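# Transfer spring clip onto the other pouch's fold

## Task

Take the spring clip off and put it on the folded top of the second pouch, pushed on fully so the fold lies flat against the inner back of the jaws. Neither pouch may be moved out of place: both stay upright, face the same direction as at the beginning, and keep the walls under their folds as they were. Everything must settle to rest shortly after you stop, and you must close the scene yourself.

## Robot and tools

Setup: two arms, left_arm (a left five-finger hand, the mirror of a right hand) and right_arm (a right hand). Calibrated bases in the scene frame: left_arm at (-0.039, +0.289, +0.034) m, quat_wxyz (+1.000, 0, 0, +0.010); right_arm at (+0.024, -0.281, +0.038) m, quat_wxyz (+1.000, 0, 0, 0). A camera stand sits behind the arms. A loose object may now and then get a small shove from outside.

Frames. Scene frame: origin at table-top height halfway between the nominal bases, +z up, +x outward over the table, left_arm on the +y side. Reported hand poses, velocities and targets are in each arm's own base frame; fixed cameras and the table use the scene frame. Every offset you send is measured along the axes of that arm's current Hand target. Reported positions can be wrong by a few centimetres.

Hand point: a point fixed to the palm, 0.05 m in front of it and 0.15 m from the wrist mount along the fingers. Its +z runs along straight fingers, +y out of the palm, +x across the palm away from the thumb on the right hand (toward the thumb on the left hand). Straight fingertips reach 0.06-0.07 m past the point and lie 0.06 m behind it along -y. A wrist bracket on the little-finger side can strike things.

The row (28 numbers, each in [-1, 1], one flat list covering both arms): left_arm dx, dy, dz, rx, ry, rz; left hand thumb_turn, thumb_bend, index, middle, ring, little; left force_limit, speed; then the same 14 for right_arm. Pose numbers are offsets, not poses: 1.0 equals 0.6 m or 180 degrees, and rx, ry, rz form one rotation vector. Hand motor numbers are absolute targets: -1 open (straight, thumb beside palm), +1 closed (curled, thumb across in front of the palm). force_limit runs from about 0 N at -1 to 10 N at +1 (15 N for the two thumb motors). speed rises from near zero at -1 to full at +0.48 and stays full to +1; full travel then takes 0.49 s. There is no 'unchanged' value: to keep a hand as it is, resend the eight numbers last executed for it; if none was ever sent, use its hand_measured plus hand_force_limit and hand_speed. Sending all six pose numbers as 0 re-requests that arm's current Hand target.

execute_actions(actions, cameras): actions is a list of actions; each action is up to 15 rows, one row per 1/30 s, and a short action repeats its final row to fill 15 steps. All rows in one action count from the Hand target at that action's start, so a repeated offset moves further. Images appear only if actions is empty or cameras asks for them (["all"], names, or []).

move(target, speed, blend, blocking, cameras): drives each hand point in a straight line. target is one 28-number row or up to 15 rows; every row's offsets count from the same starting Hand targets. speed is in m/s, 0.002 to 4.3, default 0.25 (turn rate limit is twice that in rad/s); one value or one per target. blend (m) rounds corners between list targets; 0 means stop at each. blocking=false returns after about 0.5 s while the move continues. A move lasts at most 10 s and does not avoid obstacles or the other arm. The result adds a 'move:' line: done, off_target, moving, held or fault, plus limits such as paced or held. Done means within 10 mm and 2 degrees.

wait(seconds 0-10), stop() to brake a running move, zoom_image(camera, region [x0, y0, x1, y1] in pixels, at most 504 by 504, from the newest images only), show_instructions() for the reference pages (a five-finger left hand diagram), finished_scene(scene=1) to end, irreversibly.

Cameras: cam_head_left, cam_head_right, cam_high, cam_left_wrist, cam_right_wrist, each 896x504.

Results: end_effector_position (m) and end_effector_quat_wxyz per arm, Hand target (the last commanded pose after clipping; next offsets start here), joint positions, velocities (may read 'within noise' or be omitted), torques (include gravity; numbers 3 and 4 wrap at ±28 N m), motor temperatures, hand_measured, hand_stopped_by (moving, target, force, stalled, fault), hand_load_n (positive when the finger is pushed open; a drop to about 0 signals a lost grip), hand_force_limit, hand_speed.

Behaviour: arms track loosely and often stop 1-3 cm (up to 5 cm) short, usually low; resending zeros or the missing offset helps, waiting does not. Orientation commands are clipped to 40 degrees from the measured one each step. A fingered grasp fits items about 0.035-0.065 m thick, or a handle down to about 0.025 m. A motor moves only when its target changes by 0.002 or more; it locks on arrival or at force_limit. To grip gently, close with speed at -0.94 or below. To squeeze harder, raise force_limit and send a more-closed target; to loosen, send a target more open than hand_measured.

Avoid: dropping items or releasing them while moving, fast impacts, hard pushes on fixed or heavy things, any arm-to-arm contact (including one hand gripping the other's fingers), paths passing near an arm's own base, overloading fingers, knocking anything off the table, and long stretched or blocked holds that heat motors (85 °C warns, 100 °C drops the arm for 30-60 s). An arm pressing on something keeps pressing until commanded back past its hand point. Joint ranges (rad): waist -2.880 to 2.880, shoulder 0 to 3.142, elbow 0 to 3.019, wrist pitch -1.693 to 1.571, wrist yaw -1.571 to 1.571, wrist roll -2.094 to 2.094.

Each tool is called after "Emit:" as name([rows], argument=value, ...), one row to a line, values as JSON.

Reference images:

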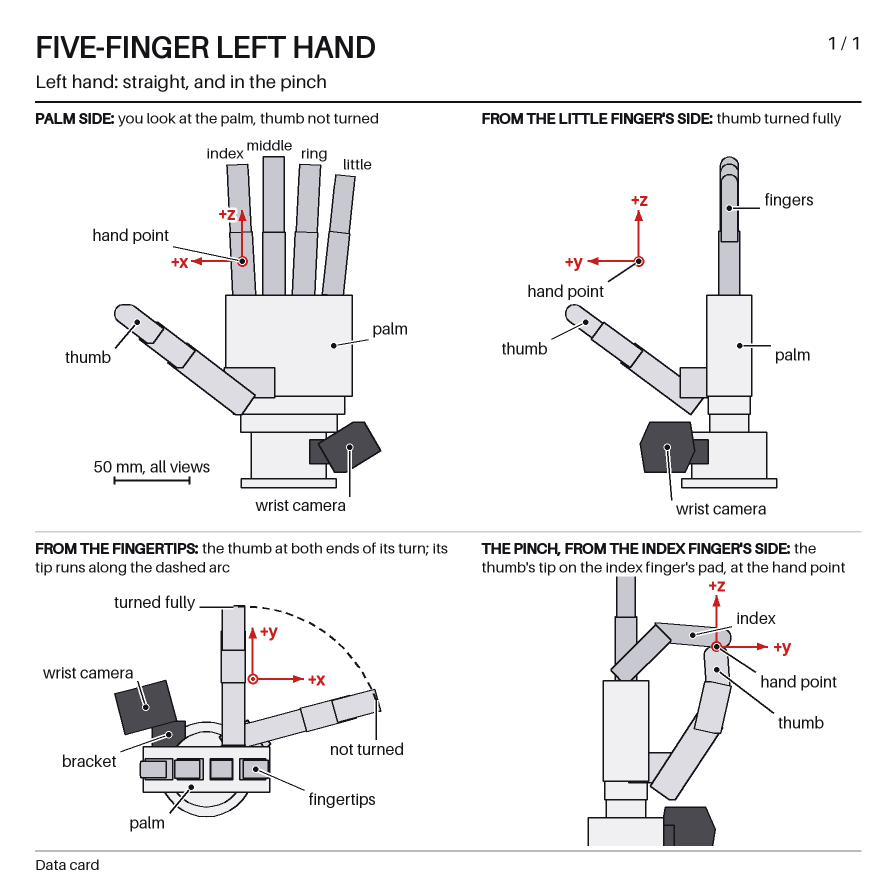

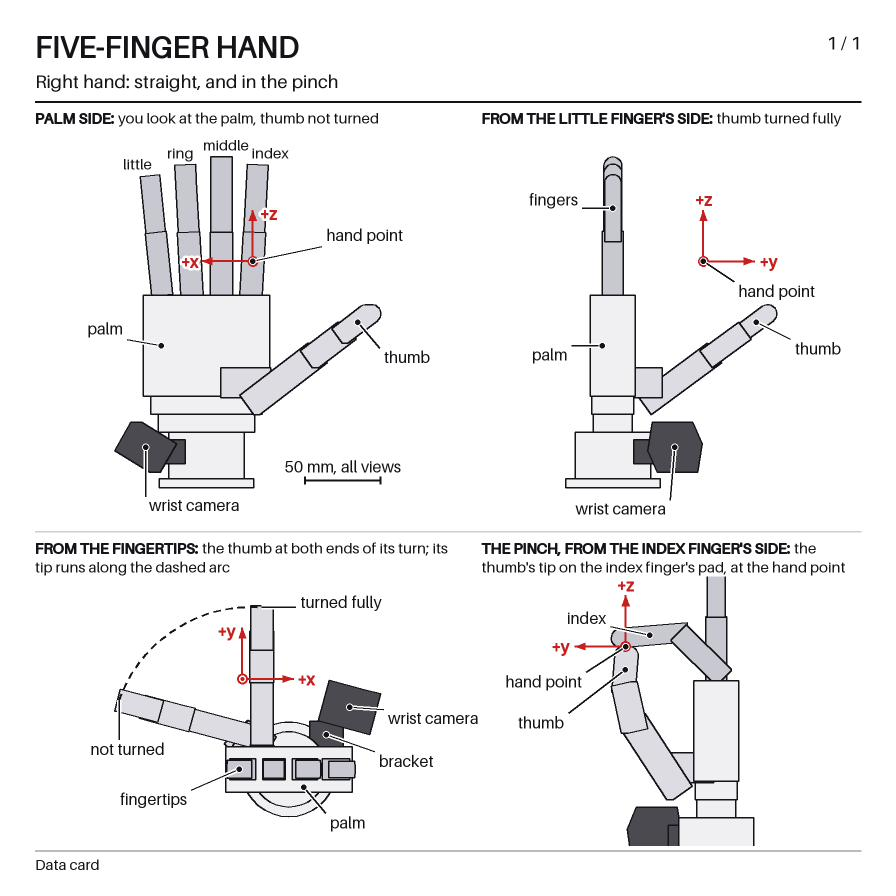

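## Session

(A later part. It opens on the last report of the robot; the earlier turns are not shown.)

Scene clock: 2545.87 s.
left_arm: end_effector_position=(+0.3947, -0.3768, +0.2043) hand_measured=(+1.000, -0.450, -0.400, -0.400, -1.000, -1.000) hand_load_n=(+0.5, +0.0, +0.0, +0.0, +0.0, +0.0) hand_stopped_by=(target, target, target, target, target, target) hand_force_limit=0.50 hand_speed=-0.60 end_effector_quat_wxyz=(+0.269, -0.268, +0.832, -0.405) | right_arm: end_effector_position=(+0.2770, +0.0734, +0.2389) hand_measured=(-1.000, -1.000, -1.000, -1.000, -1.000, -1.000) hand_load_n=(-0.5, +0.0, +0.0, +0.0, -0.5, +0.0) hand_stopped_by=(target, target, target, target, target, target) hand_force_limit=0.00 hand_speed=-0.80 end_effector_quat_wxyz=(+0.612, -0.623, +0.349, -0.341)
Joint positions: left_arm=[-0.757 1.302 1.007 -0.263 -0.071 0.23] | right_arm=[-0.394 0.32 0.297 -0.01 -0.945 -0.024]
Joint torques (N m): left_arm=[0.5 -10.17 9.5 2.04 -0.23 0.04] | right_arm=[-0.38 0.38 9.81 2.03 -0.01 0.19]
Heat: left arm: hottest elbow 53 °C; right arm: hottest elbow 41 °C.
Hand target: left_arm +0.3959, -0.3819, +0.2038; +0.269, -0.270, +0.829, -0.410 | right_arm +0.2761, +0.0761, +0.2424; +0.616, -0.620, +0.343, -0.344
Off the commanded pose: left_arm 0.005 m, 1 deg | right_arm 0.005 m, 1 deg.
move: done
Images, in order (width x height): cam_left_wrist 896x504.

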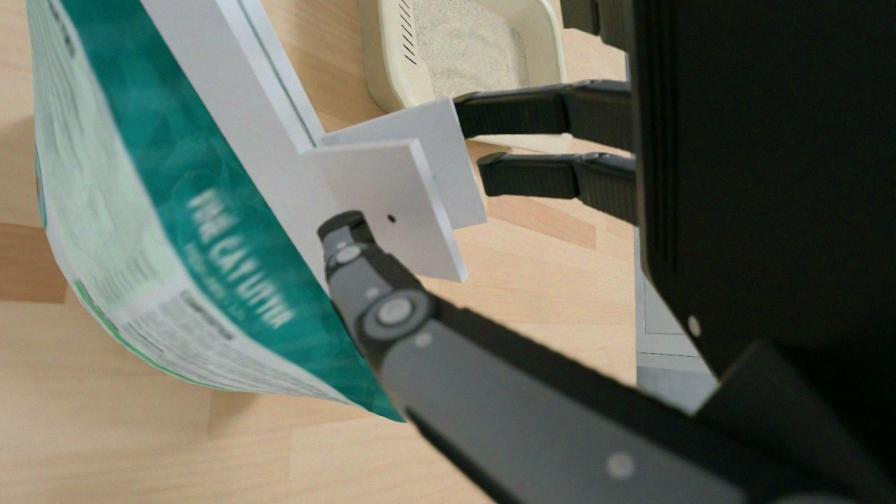

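Emit:
execute_actions([
  [[0,0,0,0,0,0,1,-0.25,-0.25,-0.25,-1,-1,-0.6,-0.85,0,0,0,0,0,0,-1,-1,-1,-1,-1,-1,0,-0.8]],
  [[0,0,0,0,0,0,1,0.1,-0.15,-0.18,-1,-1,-0.6,-0.9,0,0,0,0,0,0,-1,-1,-1,-1,-1,-1,0,-0.8]],
], cameras=["cam_right_wrist","cam_left_wrist"])

Emit:
zoom_image(camera="cam_right_wrist", region=[450, 180, 570, 300])

Scene clock: 2553.13 s.
left_arm: end_effector_position=(+0.3947, -0.3768, +0.2043) hand_measured=(+1.000, -0.248, -0.150, -0.180, -1.000, -1.000) hand_load_n=(+0.0, +3.5, +2.5, +0.0, +0.0, +0.0) hand_stopped_by=(target, force, target, target, target, target) hand_force_limit=-0.60 hand_speed=-0.90 end_effector_quat_wxyz=(+0.269, -0.269, +0.832, -0.405) | right_arm: end_effector_position=(+0.2770, +0.0734, +0.2389) hand_measured=(-1.000, -1.000, -1.000, -1.000, -1.000, -1.000) hand_load_n=(-0.5, +0.0, +0.0, +0.0, +0.0, +0.0) hand_stopped_by=(target, target, target, target, target, target) hand_force_limit=0.00 hand_speed=-0.80 end_effector_quat_wxyz=(+0.612, -0.623, +0.349, -0.341)
Joint positions: left_arm=[-0.757 1.302 1.007 -0.263 -0.072 0.229] | right_arm=[-0.394 0.32 0.297 -0.01 -0.945 -0.024]
Joint torques (N m): left_arm=[0.56 -10.81 9.39 2.19 -0.2 0.08] | right_arm=[-0.85 0.85 9.95 2.06 -0.01 0.2]
Heat: left arm: hottest elbow 53 °C; right arm: hottest elbow 41 °C.
Hand target: left_arm +0.3959, -0.3819, +0.2038; +0.269, -0.270, +0.829, -0.410 | right_arm +0.2761, +0.0761, +0.2424; +0.616, -0.620, +0.343, -0.344
Off the commanded pose: left_arm 0.005 m, 1 deg | right_arm 0.005 m, 1 deg.
Images, in order (width x height): cam_left_wrist 896x504, cam_right_wrist 896x504.

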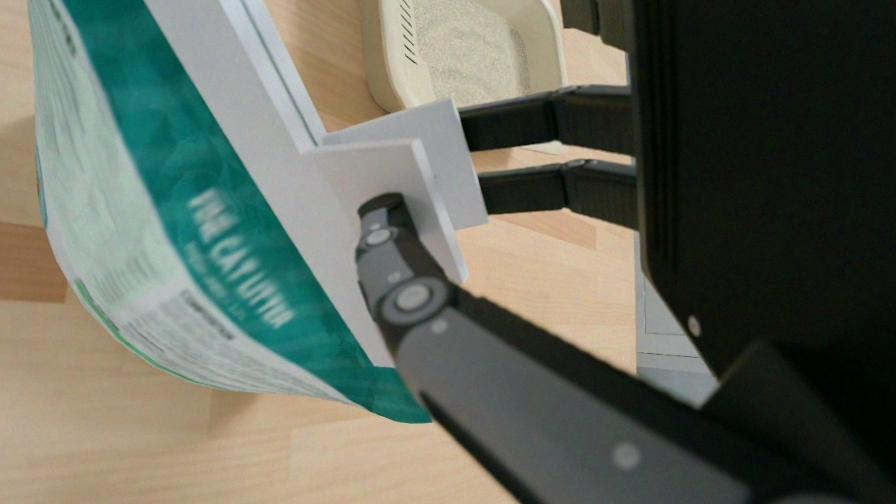

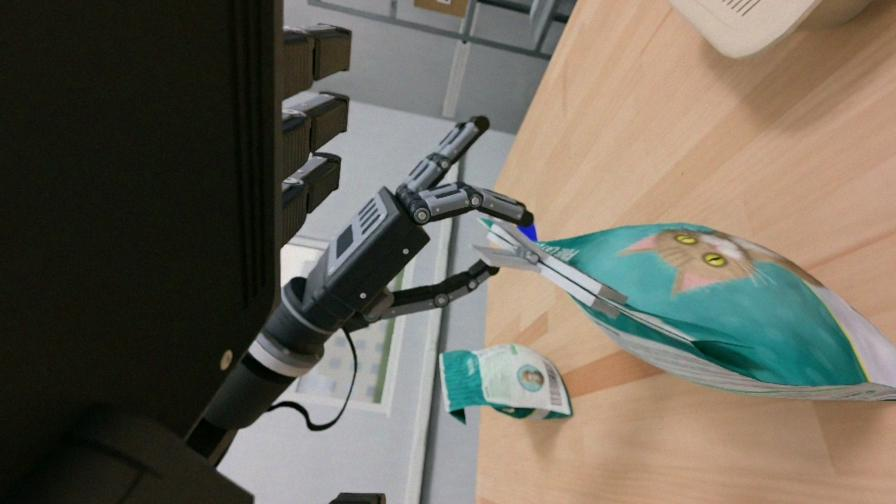

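Scaled by 4.200 from the camera's 896x504 image, which has a finer 1280x720 frame.

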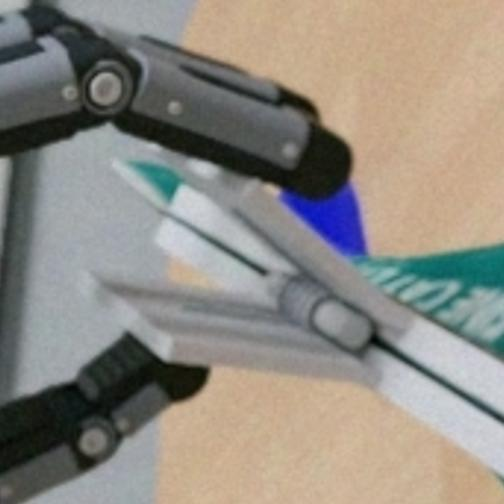

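Emit:
execute_actions([
  [[0,0,0,0,0,0,1,0.1,0.1,0.1,-1,-1,1.0,-0.6,0,0,0,0,0,0,-1,-1,-1,-1,-1,-1,0,-0.8]],
], cameras=["cam_right_wrist","cam_left_wrist"])

Emit:
zoom_image(camera="cam_right_wrist", region=[450, 180, 570, 300])

Emit:
zoom_image(camera="cam_right_wrist", region=[580, 270, 640, 330])

Scene clock: 2560.40 s.
left_arm: end_effector_position=(+0.3949, -0.3773, +0.2048) hand_measured=(+1.000, -0.252, -0.084, -0.042, -1.000, -1.000) hand_load_n=(+0.5, +27.0, +6.0, +15.0, +0.0, +0.0) hand_stopped_by=(target, force, force, force, target, target) hand_force_limit=1.00 hand_speed=-0.60 end_effector_quat_wxyz=(+0.269, -0.269, +0.831, -0.406) | right_arm: end_effector_position=(+0.2770, +0.0734, +0.2389) hand_measured=(-1.000, -1.000, -1.000, -1.000, -1.000, -1.000) hand_load_n=(+0.0, +0.0, +0.0, +0.0, +0.0, +0.0) hand_stopped_by=(target, target, target, target, target, target) hand_force_limit=0.00 hand_speed=-0.80 end_effector_quat_wxyz=(+0.612, -0.623, +0.349, -0.341)
Joint positions: left_arm=[-0.757 1.302 1.007 -0.261 -0.072 0.226] | right_arm=[-0.394 0.32 0.297 -0.01 -0.945 -0.024]
Joint torques (N m): left_arm=[0.67 -10.7 9.58 1.91 -0.17 0.04] | right_arm=[-0.62 0.73 9.85 2.06 -0.03 0.21]
Heat: left arm: hottest elbow 52 °C; right arm: hottest elbow 41 °C.
Hand target: left_arm +0.3959, -0.3819, +0.2038; +0.269, -0.270, +0.829, -0.410 | right_arm +0.2761, +0.0761, +0.2424; +0.616, -0.620, +0.343, -0.344
Off the commanded pose: left_arm 0.005 m, 1 deg | right_arm 0.005 m, 1 deg.
Images, in order (width x height): cam_left_wrist 896x504, cam_right_wrist 896x504.

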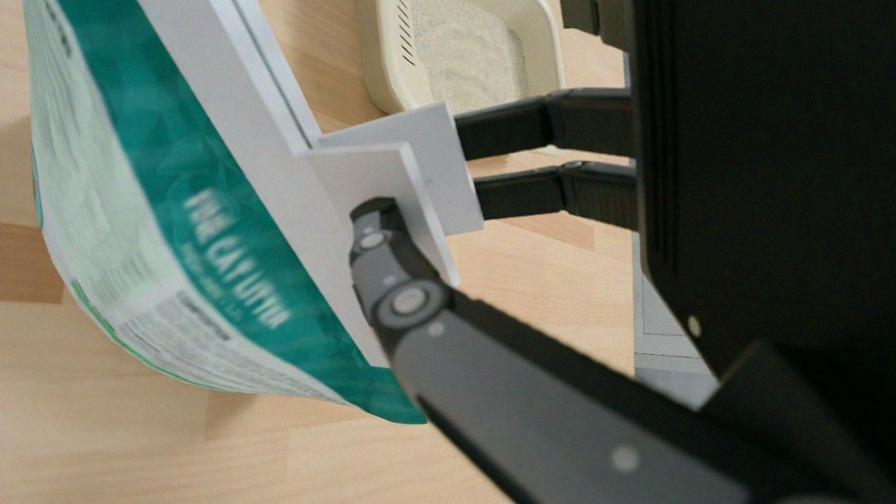

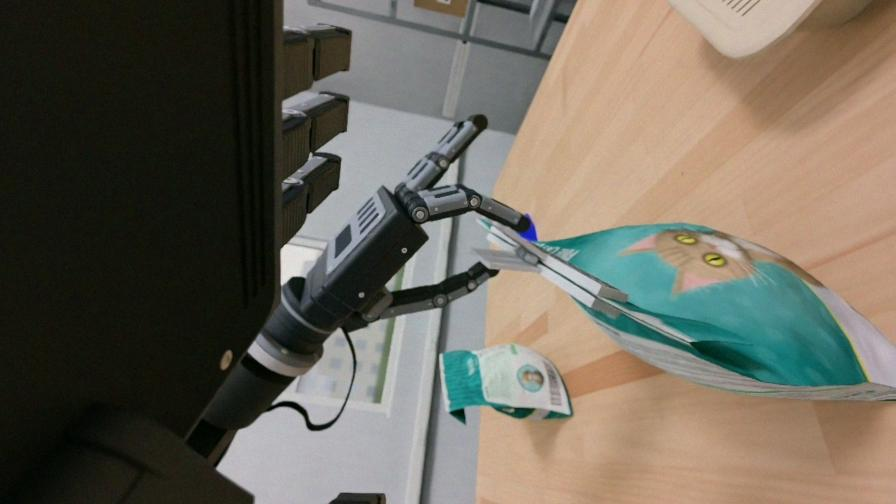

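Scaled by 4.200 from the camera's 896x504 image, which has a finer 1280x720 frame.

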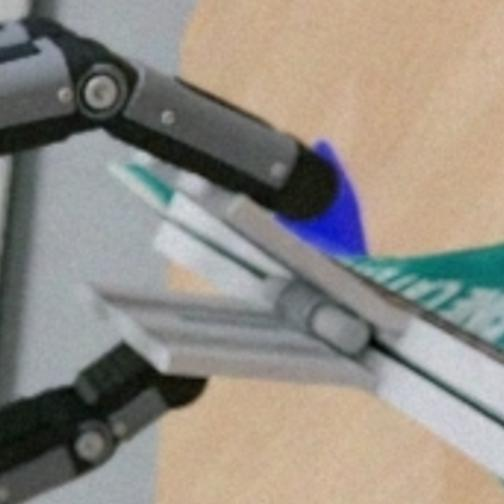

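Scaled by 8.400 from the camera's 896x504 image, which has a finer 1280x720 frame.

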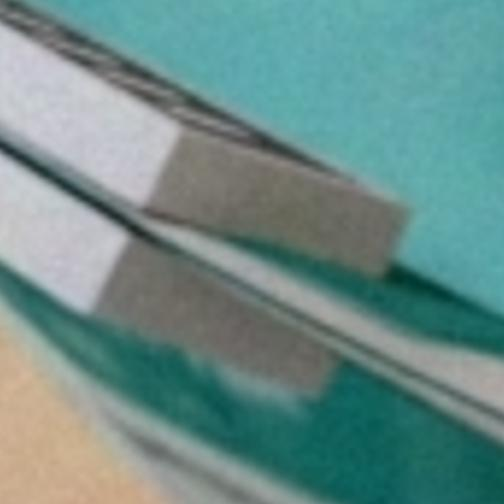

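Emit:
execute_actions([
  [[0,0,0,0,0,0,1,0.1,0.2,0.2,-1,-1,1.0,-0.6,0,0,0,0,0,0,-1,-1,-1,-1,-1,-1,0,-0.8]],
], cameras=["cam_right_wrist"])

Emit:
zoom_image(camera="cam_right_wrist", region=[450, 180, 570, 300])

Emit:
zoom_image(camera="cam_right_wrist", region=[580, 270, 640, 330])

Scene clock: 2570.00 s.
left_arm: end_effector_position=(+0.3948, -0.3776, +0.2049) hand_measured=(+1.000, -0.252, -0.056, -0.042, -1.000, -1.000) hand_load_n=(-3.5, +31.0, +15.5, +10.0, +0.0, +0.0) hand_stopped_by=(target, force, force, force, target, target) hand_force_limit=1.00 hand_speed=-0.60 end_effector_quat_wxyz=(+0.269, -0.269, +0.831, -0.406) | right_arm: end_effector_position=(+0.2770, +0.0734, +0.2389) hand_measured=(-1.000, -1.000, -1.000, -1.000, -1.000, -1.000) hand_load_n=(-0.5, +0.0, +0.0, +0.0, +0.0, +0.0) hand_stopped_by=(target, target, target, target, target, target) hand_force_limit=0.00 hand_speed=-0.80 end_effector_quat_wxyz=(+0.612, -0.623, +0.349, -0.341)
Joint positions: left_arm=[-0.758 1.302 1.007 -0.26 -0.072 0.226] | right_arm=[-0.394 0.32 0.297 -0.01 -0.945 -0.024]
Joint torques (N m): left_arm=[0.32 -10.81 9.44 1.91 -0.18 0.07] | right_arm=[-0.91 0.26 9.89 2.02 -0.02 0.18]
Heat: left arm: hottest elbow 52 °C; right arm: hottest elbow 41 °C.
Hand target: left_arm +0.3959, -0.3819, +0.2038; +0.269, -0.270, +0.829, -0.410 | right_arm +0.2761, +0.0761, +0.2424; +0.616, -0.620, +0.343, -0.344
Off the commanded pose: left_arm 0.005 m, 1 deg | right_arm 0.005 m, 1 deg.
Images, in order (width x height): cam_right_wrist 896x504.

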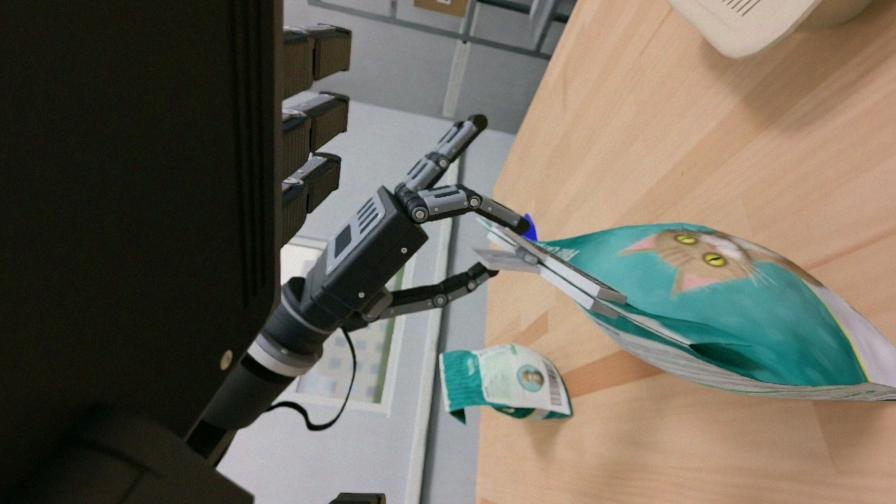

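Scaled by 4.200 from the camera's 896x504 image, which has a finer 1280x720 frame.

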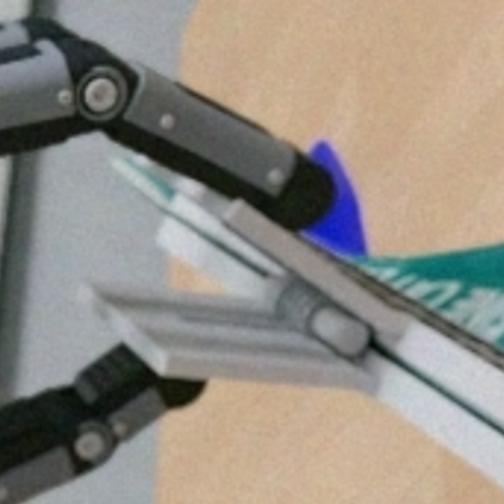

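Scaled by 8.400 from the camera's 896x504 image, which has a finer 1280x720 frame.

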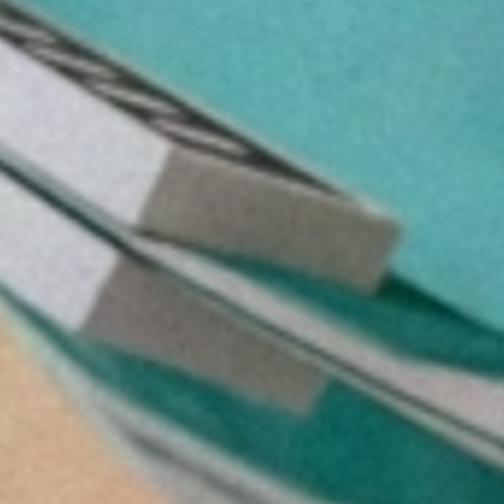

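Emit:
move(target=[0,-0.0388,-0.0151,0,0,0,1,0.1,0.2,0.2,-1,-1,1.0,-0.6,0,0,0,0,0,0,-1,-1,-1,-1,-1,-1,0,-0.8], speed=0.05, cameras=["cam_right_wrist","cam_left_wrist"])

Emit:
zoom_image(camera="cam_right_wrist", region=[460, 190, 640, 370])

Scene clock: 2583.00 s.
left_arm: end_effector_position=(+0.3912, -0.3777, +0.2058) hand_measured=(+1.000, -0.254, -0.056, -0.042, -1.000, -1.000) hand_load_n=(-3.0, +33.0, +15.5, +9.5, +0.0, +0.0) hand_stopped_by=(target, force, force, force, target, target) hand_force_limit=1.00 hand_speed=-0.60 end_effector_quat_wxyz=(+0.266, -0.272, +0.835, -0.397) | right_arm: end_effector_position=(+0.2770, +0.0734, +0.2389) hand_measured=(-1.000, -1.000, -1.000, -1.000, -1.000, -1.000) hand_load_n=(+0.0, +0.0, +0.0, +0.0, +0.0, +0.0) hand_stopped_by=(target, target, target, target, target, target) hand_force_limit=0.00 hand_speed=-0.80 end_effector_quat_wxyz=(+0.612, -0.623, +0.349, -0.341)
Joint positions: left_arm=[-0.766 1.302 1.02 -0.293 -0.084 0.221] | right_arm=[-0.394 0.32 0.297 -0.01 -0.945 -0.024]
Joint torques (N m): left_arm=[-0.32 -11.16 13.3 0.88 -0.17 0.03] | right_arm=[-0.91 0.5 9.88 2.14 -0.03 0.14]
Heat: left arm: hottest elbow 52 °C; right arm: hottest elbow 41 °C.
Hand target: left_arm +0.3951, -0.3892, +0.2277; +0.269, -0.270, +0.829, -0.410 | right_arm +0.2761, +0.0761, +0.2424; +0.616, -0.620, +0.343, -0.344
Off the commanded pose: left_arm 0.025 m, 2 deg | right_arm 0.005 m, 1 deg.
move: off_target (left_arm)
Images, in order (width x height): cam_left_wrist 896x504, cam_right_wrist 896x504.

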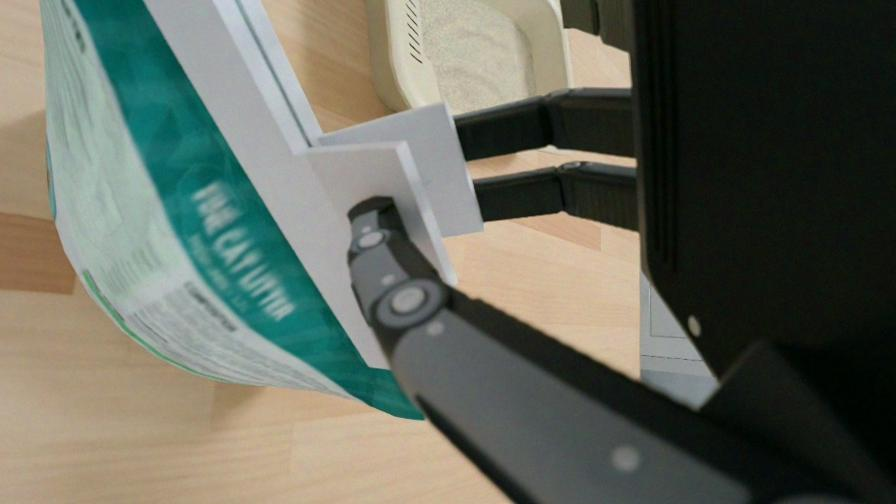

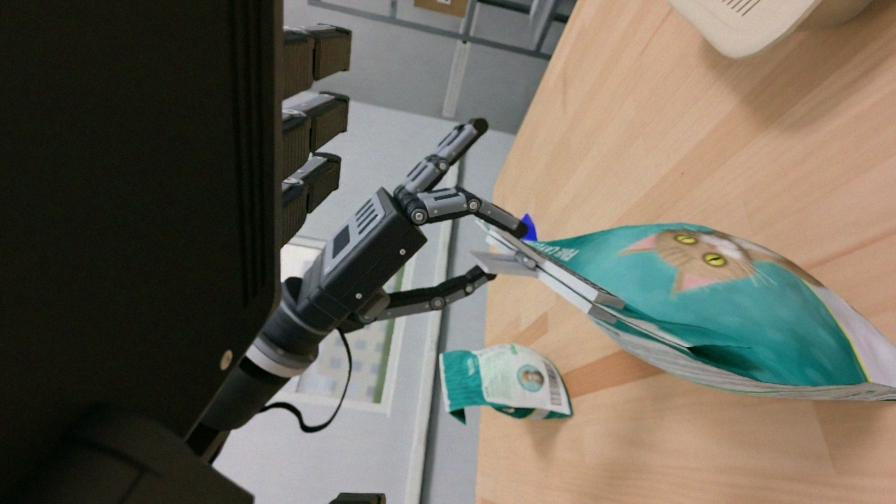

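Scaled by 2.800 from the camera's 896x504 image, which has a finer 1280x720 frame.

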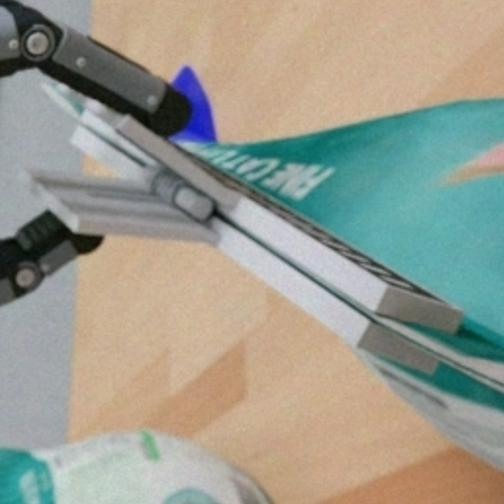

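Emit:
zoom_image(camera="cam_right_wrist", region=[540, 240, 640, 340])

Scaled by 5.040 from the camera's 896x504 image, which has a finer 1280x720 frame.

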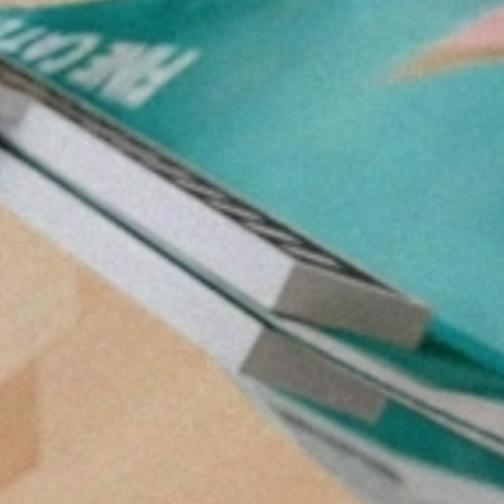

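Emit:
execute_actions([
  [[0,0,0,0,0,0,1,0.1,0.25,0.25,-1,-1,1.0,-0.5,0,0,0,0,0,0,-1,-1,-1,-1,-1,-1,0,-0.8]],
  [[0,0,0,0,0,0,1,0.1,0.28,0.28,-1,-1,1.0,-0.5,0,0,0,0,0,0,-1,-1,-1,-1,-1,-1,0,-0.8]],
], cameras=["cam_right_wrist","cam_left_wrist"])

Emit:
zoom_image(camera="cam_right_wrist", region=[540, 240, 640, 340])

Scene clock: 2598.50 s.
left_arm: end_effector_position=(+0.3908, -0.3774, +0.2054) hand_measured=(+1.000, -0.254, -0.022, -0.018, -1.000, -1.000) hand_load_n=(-4.0, +36.0, +18.0, +11.5, +0.0, +0.0) hand_stopped_by=(target, force, force, force, target, target) hand_force_limit=1.00 hand_speed=-0.50 end_effector_quat_wxyz=(+0.266, -0.272, +0.835, -0.397) | right_arm: end_effector_position=(+0.2770, +0.0734, +0.2389) hand_measured=(-1.000, -1.000, -1.000, -1.000, -1.000, -1.000) hand_load_n=(-0.5, +0.0, +0.0, +0.0, +0.0, +0.0) hand_stopped_by=(target, target, target, target, target, target) hand_force_limit=0.00 hand_speed=-0.80 end_effector_quat_wxyz=(+0.612, -0.623, +0.349, -0.341)
Joint positions: left_arm=[-0.767 1.302 1.02 -0.295 -0.085 0.22] | right_arm=[-0.394 0.32 0.297 -0.01 -0.945 -0.024]
Joint torques (N m): left_arm=[0.44 -11.28 13.35 0.96 -0.11 0.05] | right_arm=[-0.79 0.15 10.13 2.03 -0.03 0.15]
Motor temperatures (°C): left_arm=[26 37 55 30 26 29] | right_arm=[28 26 41 25 28 27]
Heat: left arm: hottest elbow 55 °C; right arm: hottest elbow 41 °C.
Hand target: left_arm +0.3951, -0.3891, +0.2277; +0.269, -0.270, +0.829, -0.410 | right_arm +0.2761, +0.0761, +0.2424; +0.616, -0.620, +0.343, -0.344
Off the commanded pose: left_arm 0.025 m, 2 deg | right_arm 0.005 m, 1 deg.
Images, in order (width x height): cam_left_wrist 896x504, cam_right_wrist 896x504.

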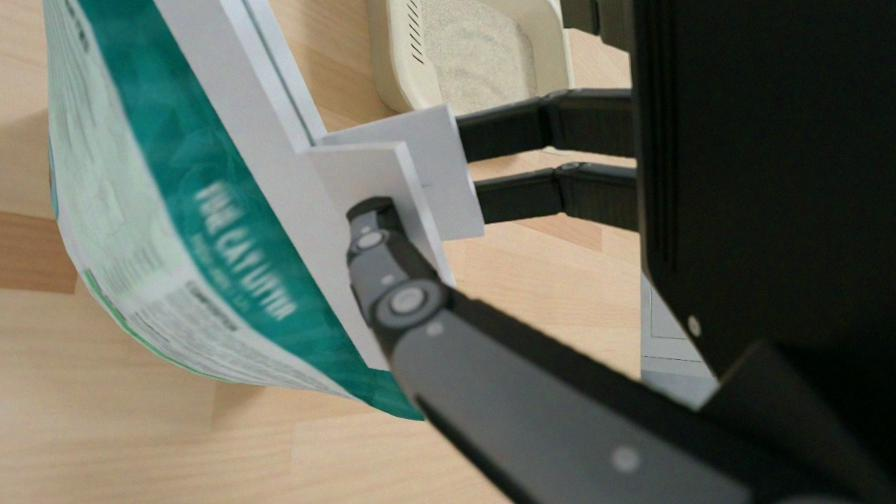

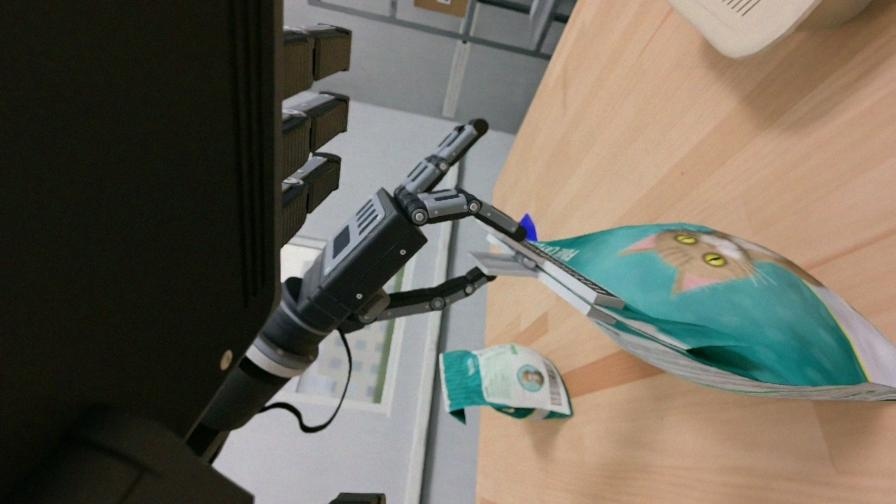

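Scaled by 5.040 from the camera's 896x504 image, which has a finer 1280x720 frame.

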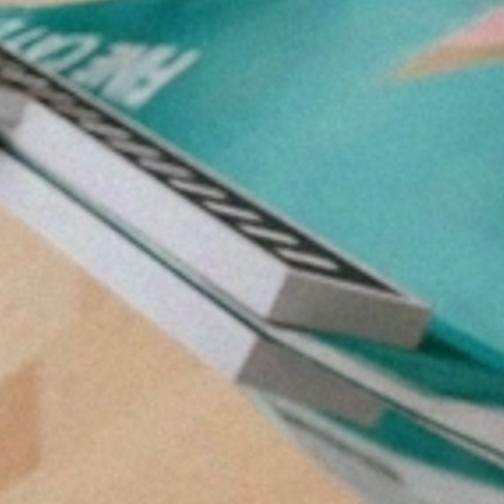

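Emit:
execute_actions([
  [[0,0,0,0,0,0,1,0.1,0.28,-0.05,-1,-1,1.0,-0.5,0,0,0,0,0,0,-1,-1,-1,-1,-1,-1,0,-0.8],[0,0,0,0,0,0,1,0.1,0.28,-0.05,-1,-1,1.0,-0.5,0,0,0,0,0,0,-1,-1,-1,-1,-1,-1,0,-0.8],[0,0,0,0,0,0,1,0.1,0.28,-0.05,-1,-1,1.0,-0.5,0,0,0,0,0,0,-1,-1,-1,-1,-1,-1,0,-0.8],[0,0,0,0,0,0,1,0.1,0.28,0.35,-1,-1,1.0,-0.3,0,0,0,0,0,0,-1,-1,-1,-1,-1,-1,0,-0.8]],
], cameras=["cam_right_wrist"])

Emit:
zoom_image(camera="cam_right_wrist", region=[460, 190, 640, 370])

Scene clock: 2606.10 s.
left_arm: end_effector_position=(+0.3909, -0.3773, +0.2056) hand_measured=(+1.000, -0.254, -0.022, -0.004, -1.000, -1.000) hand_load_n=(-1.5, +35.5, +13.5, +18.5, +0.0, +0.0) hand_stopped_by=(target, force, force, force, target, target) hand_force_limit=1.00 hand_speed=-0.30 end_effector_quat_wxyz=(+0.266, -0.273, +0.835, -0.396) | right_arm: end_effector_position=(+0.2770, +0.0734, +0.2389) hand_measured=(-1.000, -1.000, -1.000, -1.000, -1.000, -1.000) hand_load_n=(+0.0, +0.0, +0.0, +0.0, +0.0, +0.0) hand_stopped_by=(target, target, target, target, target, target) hand_force_limit=0.00 hand_speed=-0.80 end_effector_quat_wxyz=(+0.612, -0.623, +0.349, -0.341)
Joint positions: left_arm=[-0.767 1.302 1.021 -0.297 -0.087 0.219] | right_arm=[-0.394 0.32 0.297 -0.01 -0.945 -0.024]
Joint torques (N m): left_arm=[0.26 -11.11 13.22 0.92 -0.09 0.02] | right_arm=[-0.67 0.26 9.96 2.15 -0.04 0.13]
Motor temperatures (°C): left_arm=[26 37 56 30 26 29] | right_arm=[28 26 41 25 28 27]
Heat: left arm: hottest elbow 56 °C; right arm: hottest elbow 41 °C.
Hand target: left_arm +0.3952, -0.3891, +0.2277; +0.269, -0.270, +0.829, -0.410 | right_arm +0.2761, +0.0761, +0.2424; +0.616, -0.620, +0.343, -0.344
Off the commanded pose: left_arm 0.025 m, 2 deg | right_arm 0.005 m, 1 deg.
Images, in order (width x height): cam_right_wrist 896x504.

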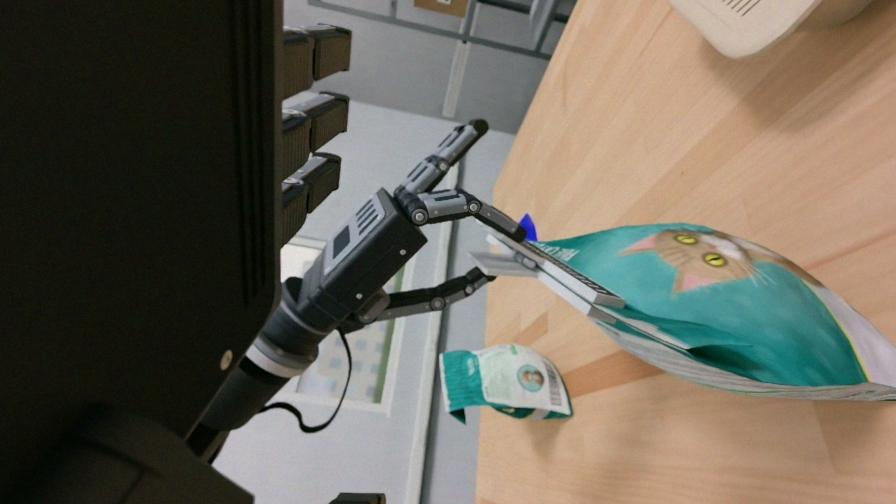

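Scaled by 2.800 from the camera's 896x504 image, which has a finer 1280x720 frame.

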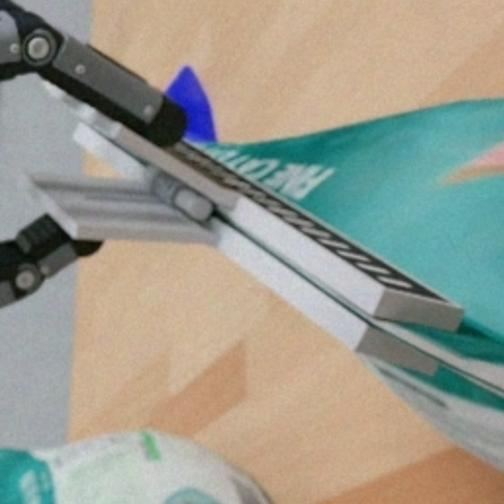

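Emit:
zoom_image(camera="cam_right_wrist", region=[580, 270, 640, 330])

Emit:
zoom_image(camera="cam_right_wrist", region=[470, 200, 550, 280])

Scaled by 8.400 from the camera's 896x504 image, which has a finer 1280x720 frame.

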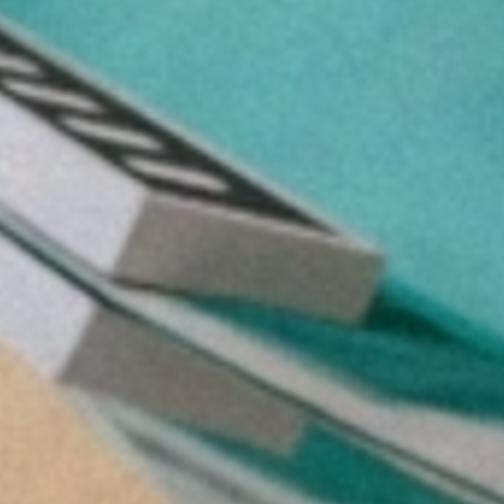

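Scaled by 6.300 from the camera's 896x504 image, which has a finer 1280x720 frame.

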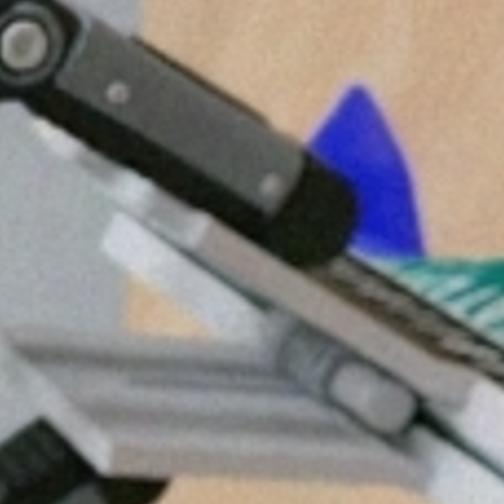

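Emit:
move(target=[0,-0.0388,-0.0151,0,0,0,1,0.1,0.28,0.35,-1,-1,1.0,-0.3,0,0,0,0,0,0,-1,-1,-1,-1,-1,-1,0,-0.8], speed=0.05, cameras=["cam_right_wrist","cam_left_wrist"])

Emit:
zoom_image(camera="cam_right_wrist", region=[460, 190, 640, 370])

Scene clock: 2622.90 s.
left_arm: end_effector_position=(+0.3847, -0.3769, +0.2099) hand_measured=(+1.000, -0.254, -0.022, -0.004, -1.000, -1.000) hand_load_n=(-1.5, +38.5, +13.5, +19.5, +0.0, -0.5) hand_stopped_by=(target, force, force, force, target, target) hand_force_limit=1.00 hand_speed=-0.30 end_effector_quat_wxyz=(+0.259, -0.273, +0.845, -0.379) | right_arm: end_effector_position=(+0.2770, +0.0734, +0.2389) hand_measured=(-1.000, -1.000, -1.000, -1.000, -1.000, -1.000) hand_load_n=(+0.0, +0.0, +0.0, +0.0, +0.0, +0.0) hand_stopped_by=(target, target, target, target, target, target) hand_force_limit=0.00 hand_speed=-0.80 end_effector_quat_wxyz=(+0.612, -0.623, +0.349, -0.341)
Joint positions: left_arm=[-0.778 1.304 1.055 -0.371 -0.096 0.218] | right_arm=[-0.394 0.32 0.297 -0.01 -0.945 -0.024]
Joint torques (N m): left_arm=[-0.21 -12.45 15.53 1.2 -0.12 0] | right_arm=[-0.67 0.44 9.92 2.15 -0.02 0.18]
Motor temperatures (°C): left_arm=[26 37 60 30 26 29] | right_arm=[28 26 41 25 28 27]
Heat: left arm: hottest elbow 60 °C; right arm: hottest elbow 41 °C.
Hand target: left_arm +0.3944, -0.3963, +0.2516; +0.269, -0.270, +0.829, -0.410 | right_arm +0.2761, +0.0761, +0.2424; +0.616, -0.620, +0.343, -0.344
Off the commanded pose: left_arm 0.047 m, 4 deg | right_arm 0.005 m, 1 deg.
move: off_target (left_arm)
Images, in order (width x height): cam_left_wrist 896x504, cam_right_wrist 896x504.

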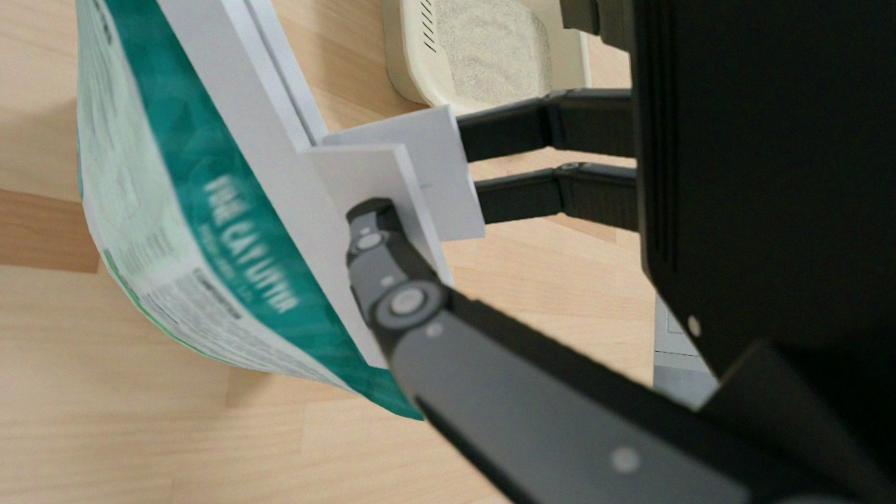

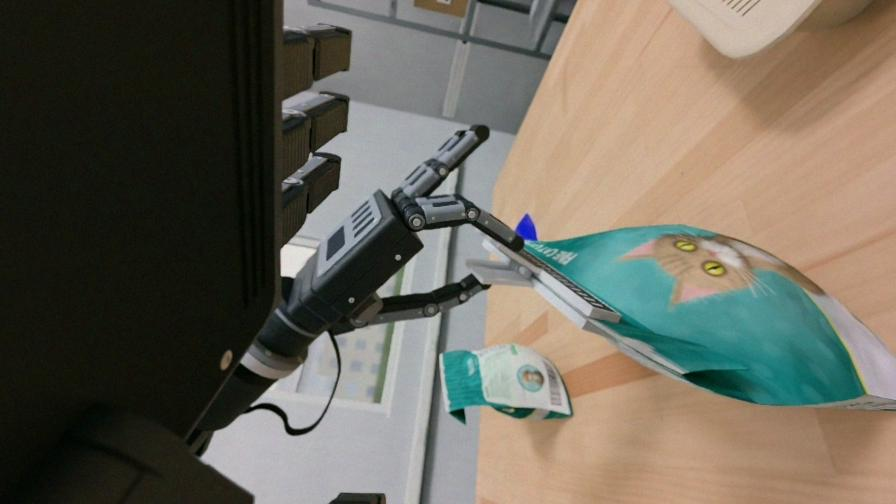

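Scaled by 2.800 from the camera's 896x504 image, which has a finer 1280x720 frame.

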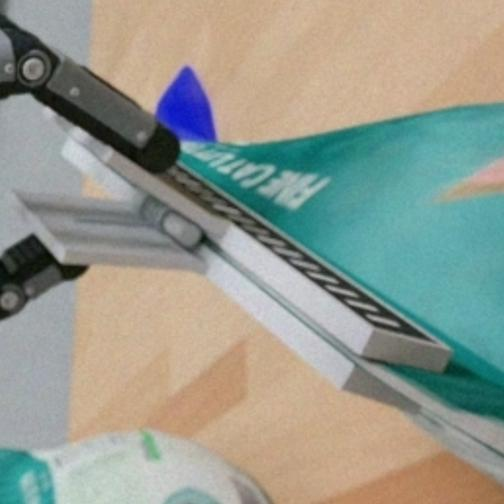

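Emit:
zoom_image(camera="cam_left_wrist", region=[200, 0, 360, 160])

Emit:
zoom_image(camera="cam_right_wrist", region=[570, 280, 650, 360])

Scaled by 3.150 from the camera's 896x504 image, which has a finer 1280x720 frame.

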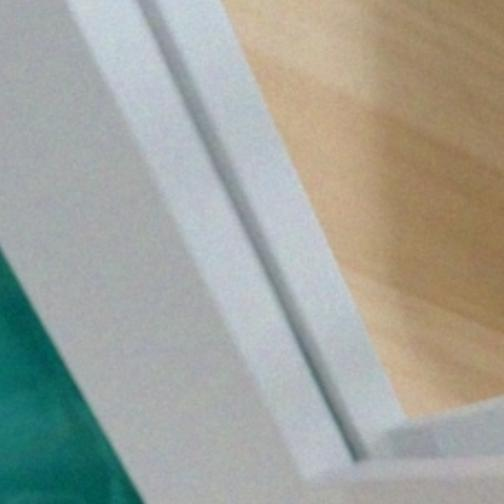

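Scaled by 6.300 from the camera's 896x504 image, which has a finer 1280x720 frame.

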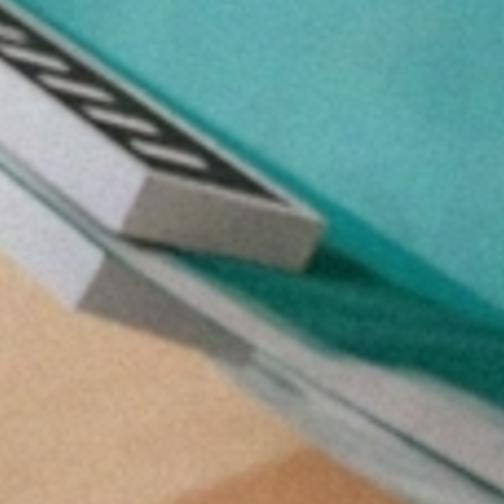

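Emit:
move(target=[-0.0071,-0.0337,0.0083,0.022,0,0,1,0.1,0.28,0.35,-1,-1,1.0,-0.3,0,0,0,0,0,0,-1,-1,-1,-1,-1,-1,0,-0.8], speed=0.05, cameras=["cam_right_wrist","cam_left_wrist"])

Emit:
zoom_image(camera="cam_right_wrist", region=[460, 190, 640, 370])

Emit:
zoom_image(camera="cam_left_wrist", region=[140, 0, 500, 360])

Scene clock: 2652.00 s.
left_arm: end_effector_position=(+0.3950, -0.3914, +0.2353) hand_measured=(+1.000, -0.254, -0.022, -0.004, -1.000, -1.000) hand_load_n=(-2.5, +38.5, +14.0, +20.5, +0.0, +0.0) hand_stopped_by=(target, force, force, force, target, target) hand_force_limit=1.00 hand_speed=-0.30 end_effector_quat_wxyz=(+0.268, -0.266, +0.830, -0.411) | right_arm: end_effector_position=(+0.2770, +0.0734, +0.2389) hand_measured=(-1.000, -1.000, -1.000, -1.000, -1.000, -1.000) hand_load_n=(-0.5, +0.0, +0.0, +0.0, +0.0, +0.0) hand_stopped_by=(target, target, target, target, target, target) hand_force_limit=0.00 hand_speed=-0.80 end_effector_quat_wxyz=(+0.612, -0.623, +0.349, -0.341)
Joint positions: left_arm=[-0.778 1.304 1.086 -0.33 -0.081 0.218] | right_arm=[-0.394 0.32 0.297 -0.01 -0.945 -0.024]
Joint torques (N m): left_arm=[0.44 -11.34 13.86 2.1 0.04 0.11] | right_arm=[-0.85 0.67 10.03 2.1 -0.04 0.19]
Motor temperatures (°C): left_arm=[26 38 70 30 26 29] | right_arm=[28 26 41 25 28 27]
Heat: left arm: hottest elbow 70 °C; right arm: hottest elbow 41 °C.
Hand target: left_arm +0.4054, -0.4067, +0.2668; +0.278, -0.261, +0.814, -0.438 | right_arm +0.2761, +0.0761, +0.2424; +0.616, -0.620, +0.343, -0.344
Off the commanded pose: left_arm 0.036 m, 4 deg | right_arm 0.005 m, 1 deg.
move: off_target (left_arm)
Images, in order (width x height): cam_left_wrist 896x504, cam_right_wrist 896x504.

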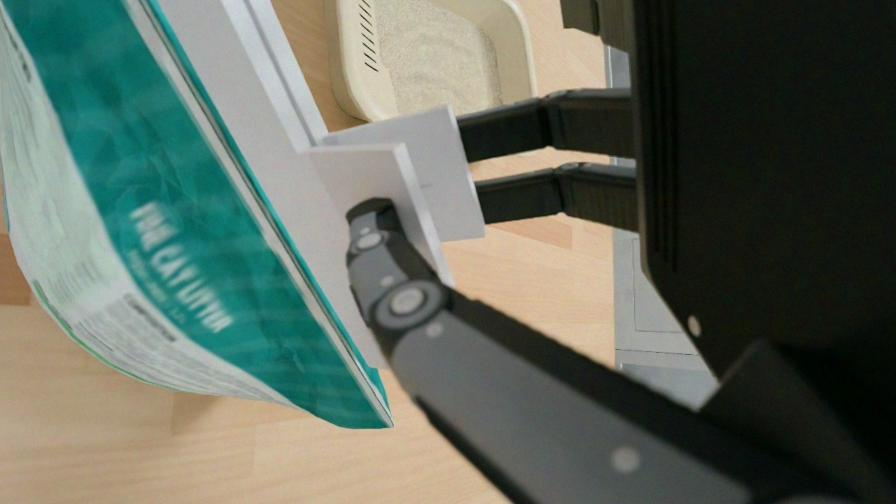

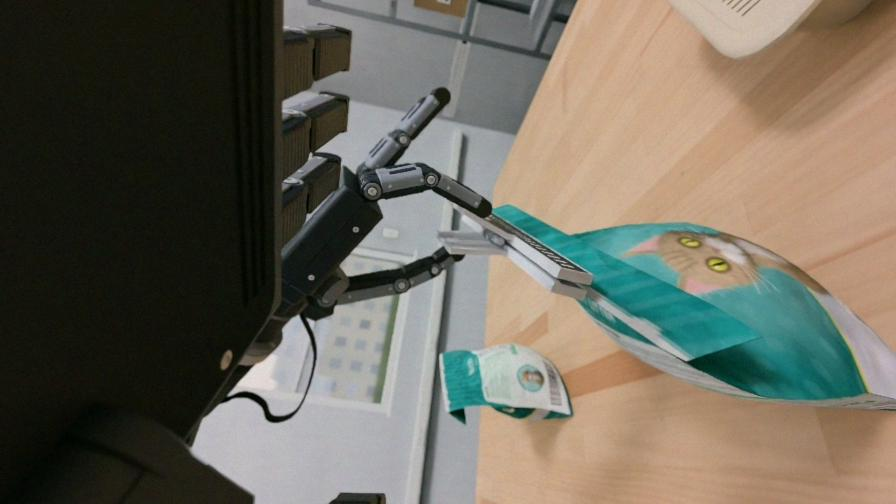

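Scaled by 2.800 from the camera's 896x504 image, which has a finer 1280x720 frame.

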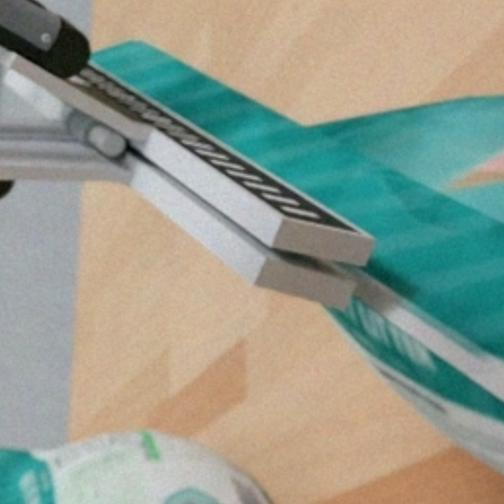

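Scaled by 1.400 from the camera's 896x504 image, which has a finer 1280x720 frame.

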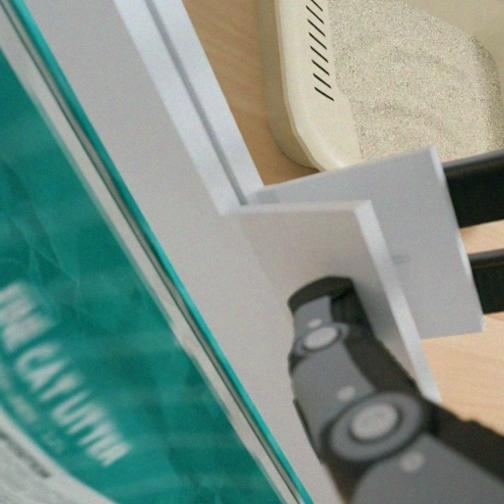

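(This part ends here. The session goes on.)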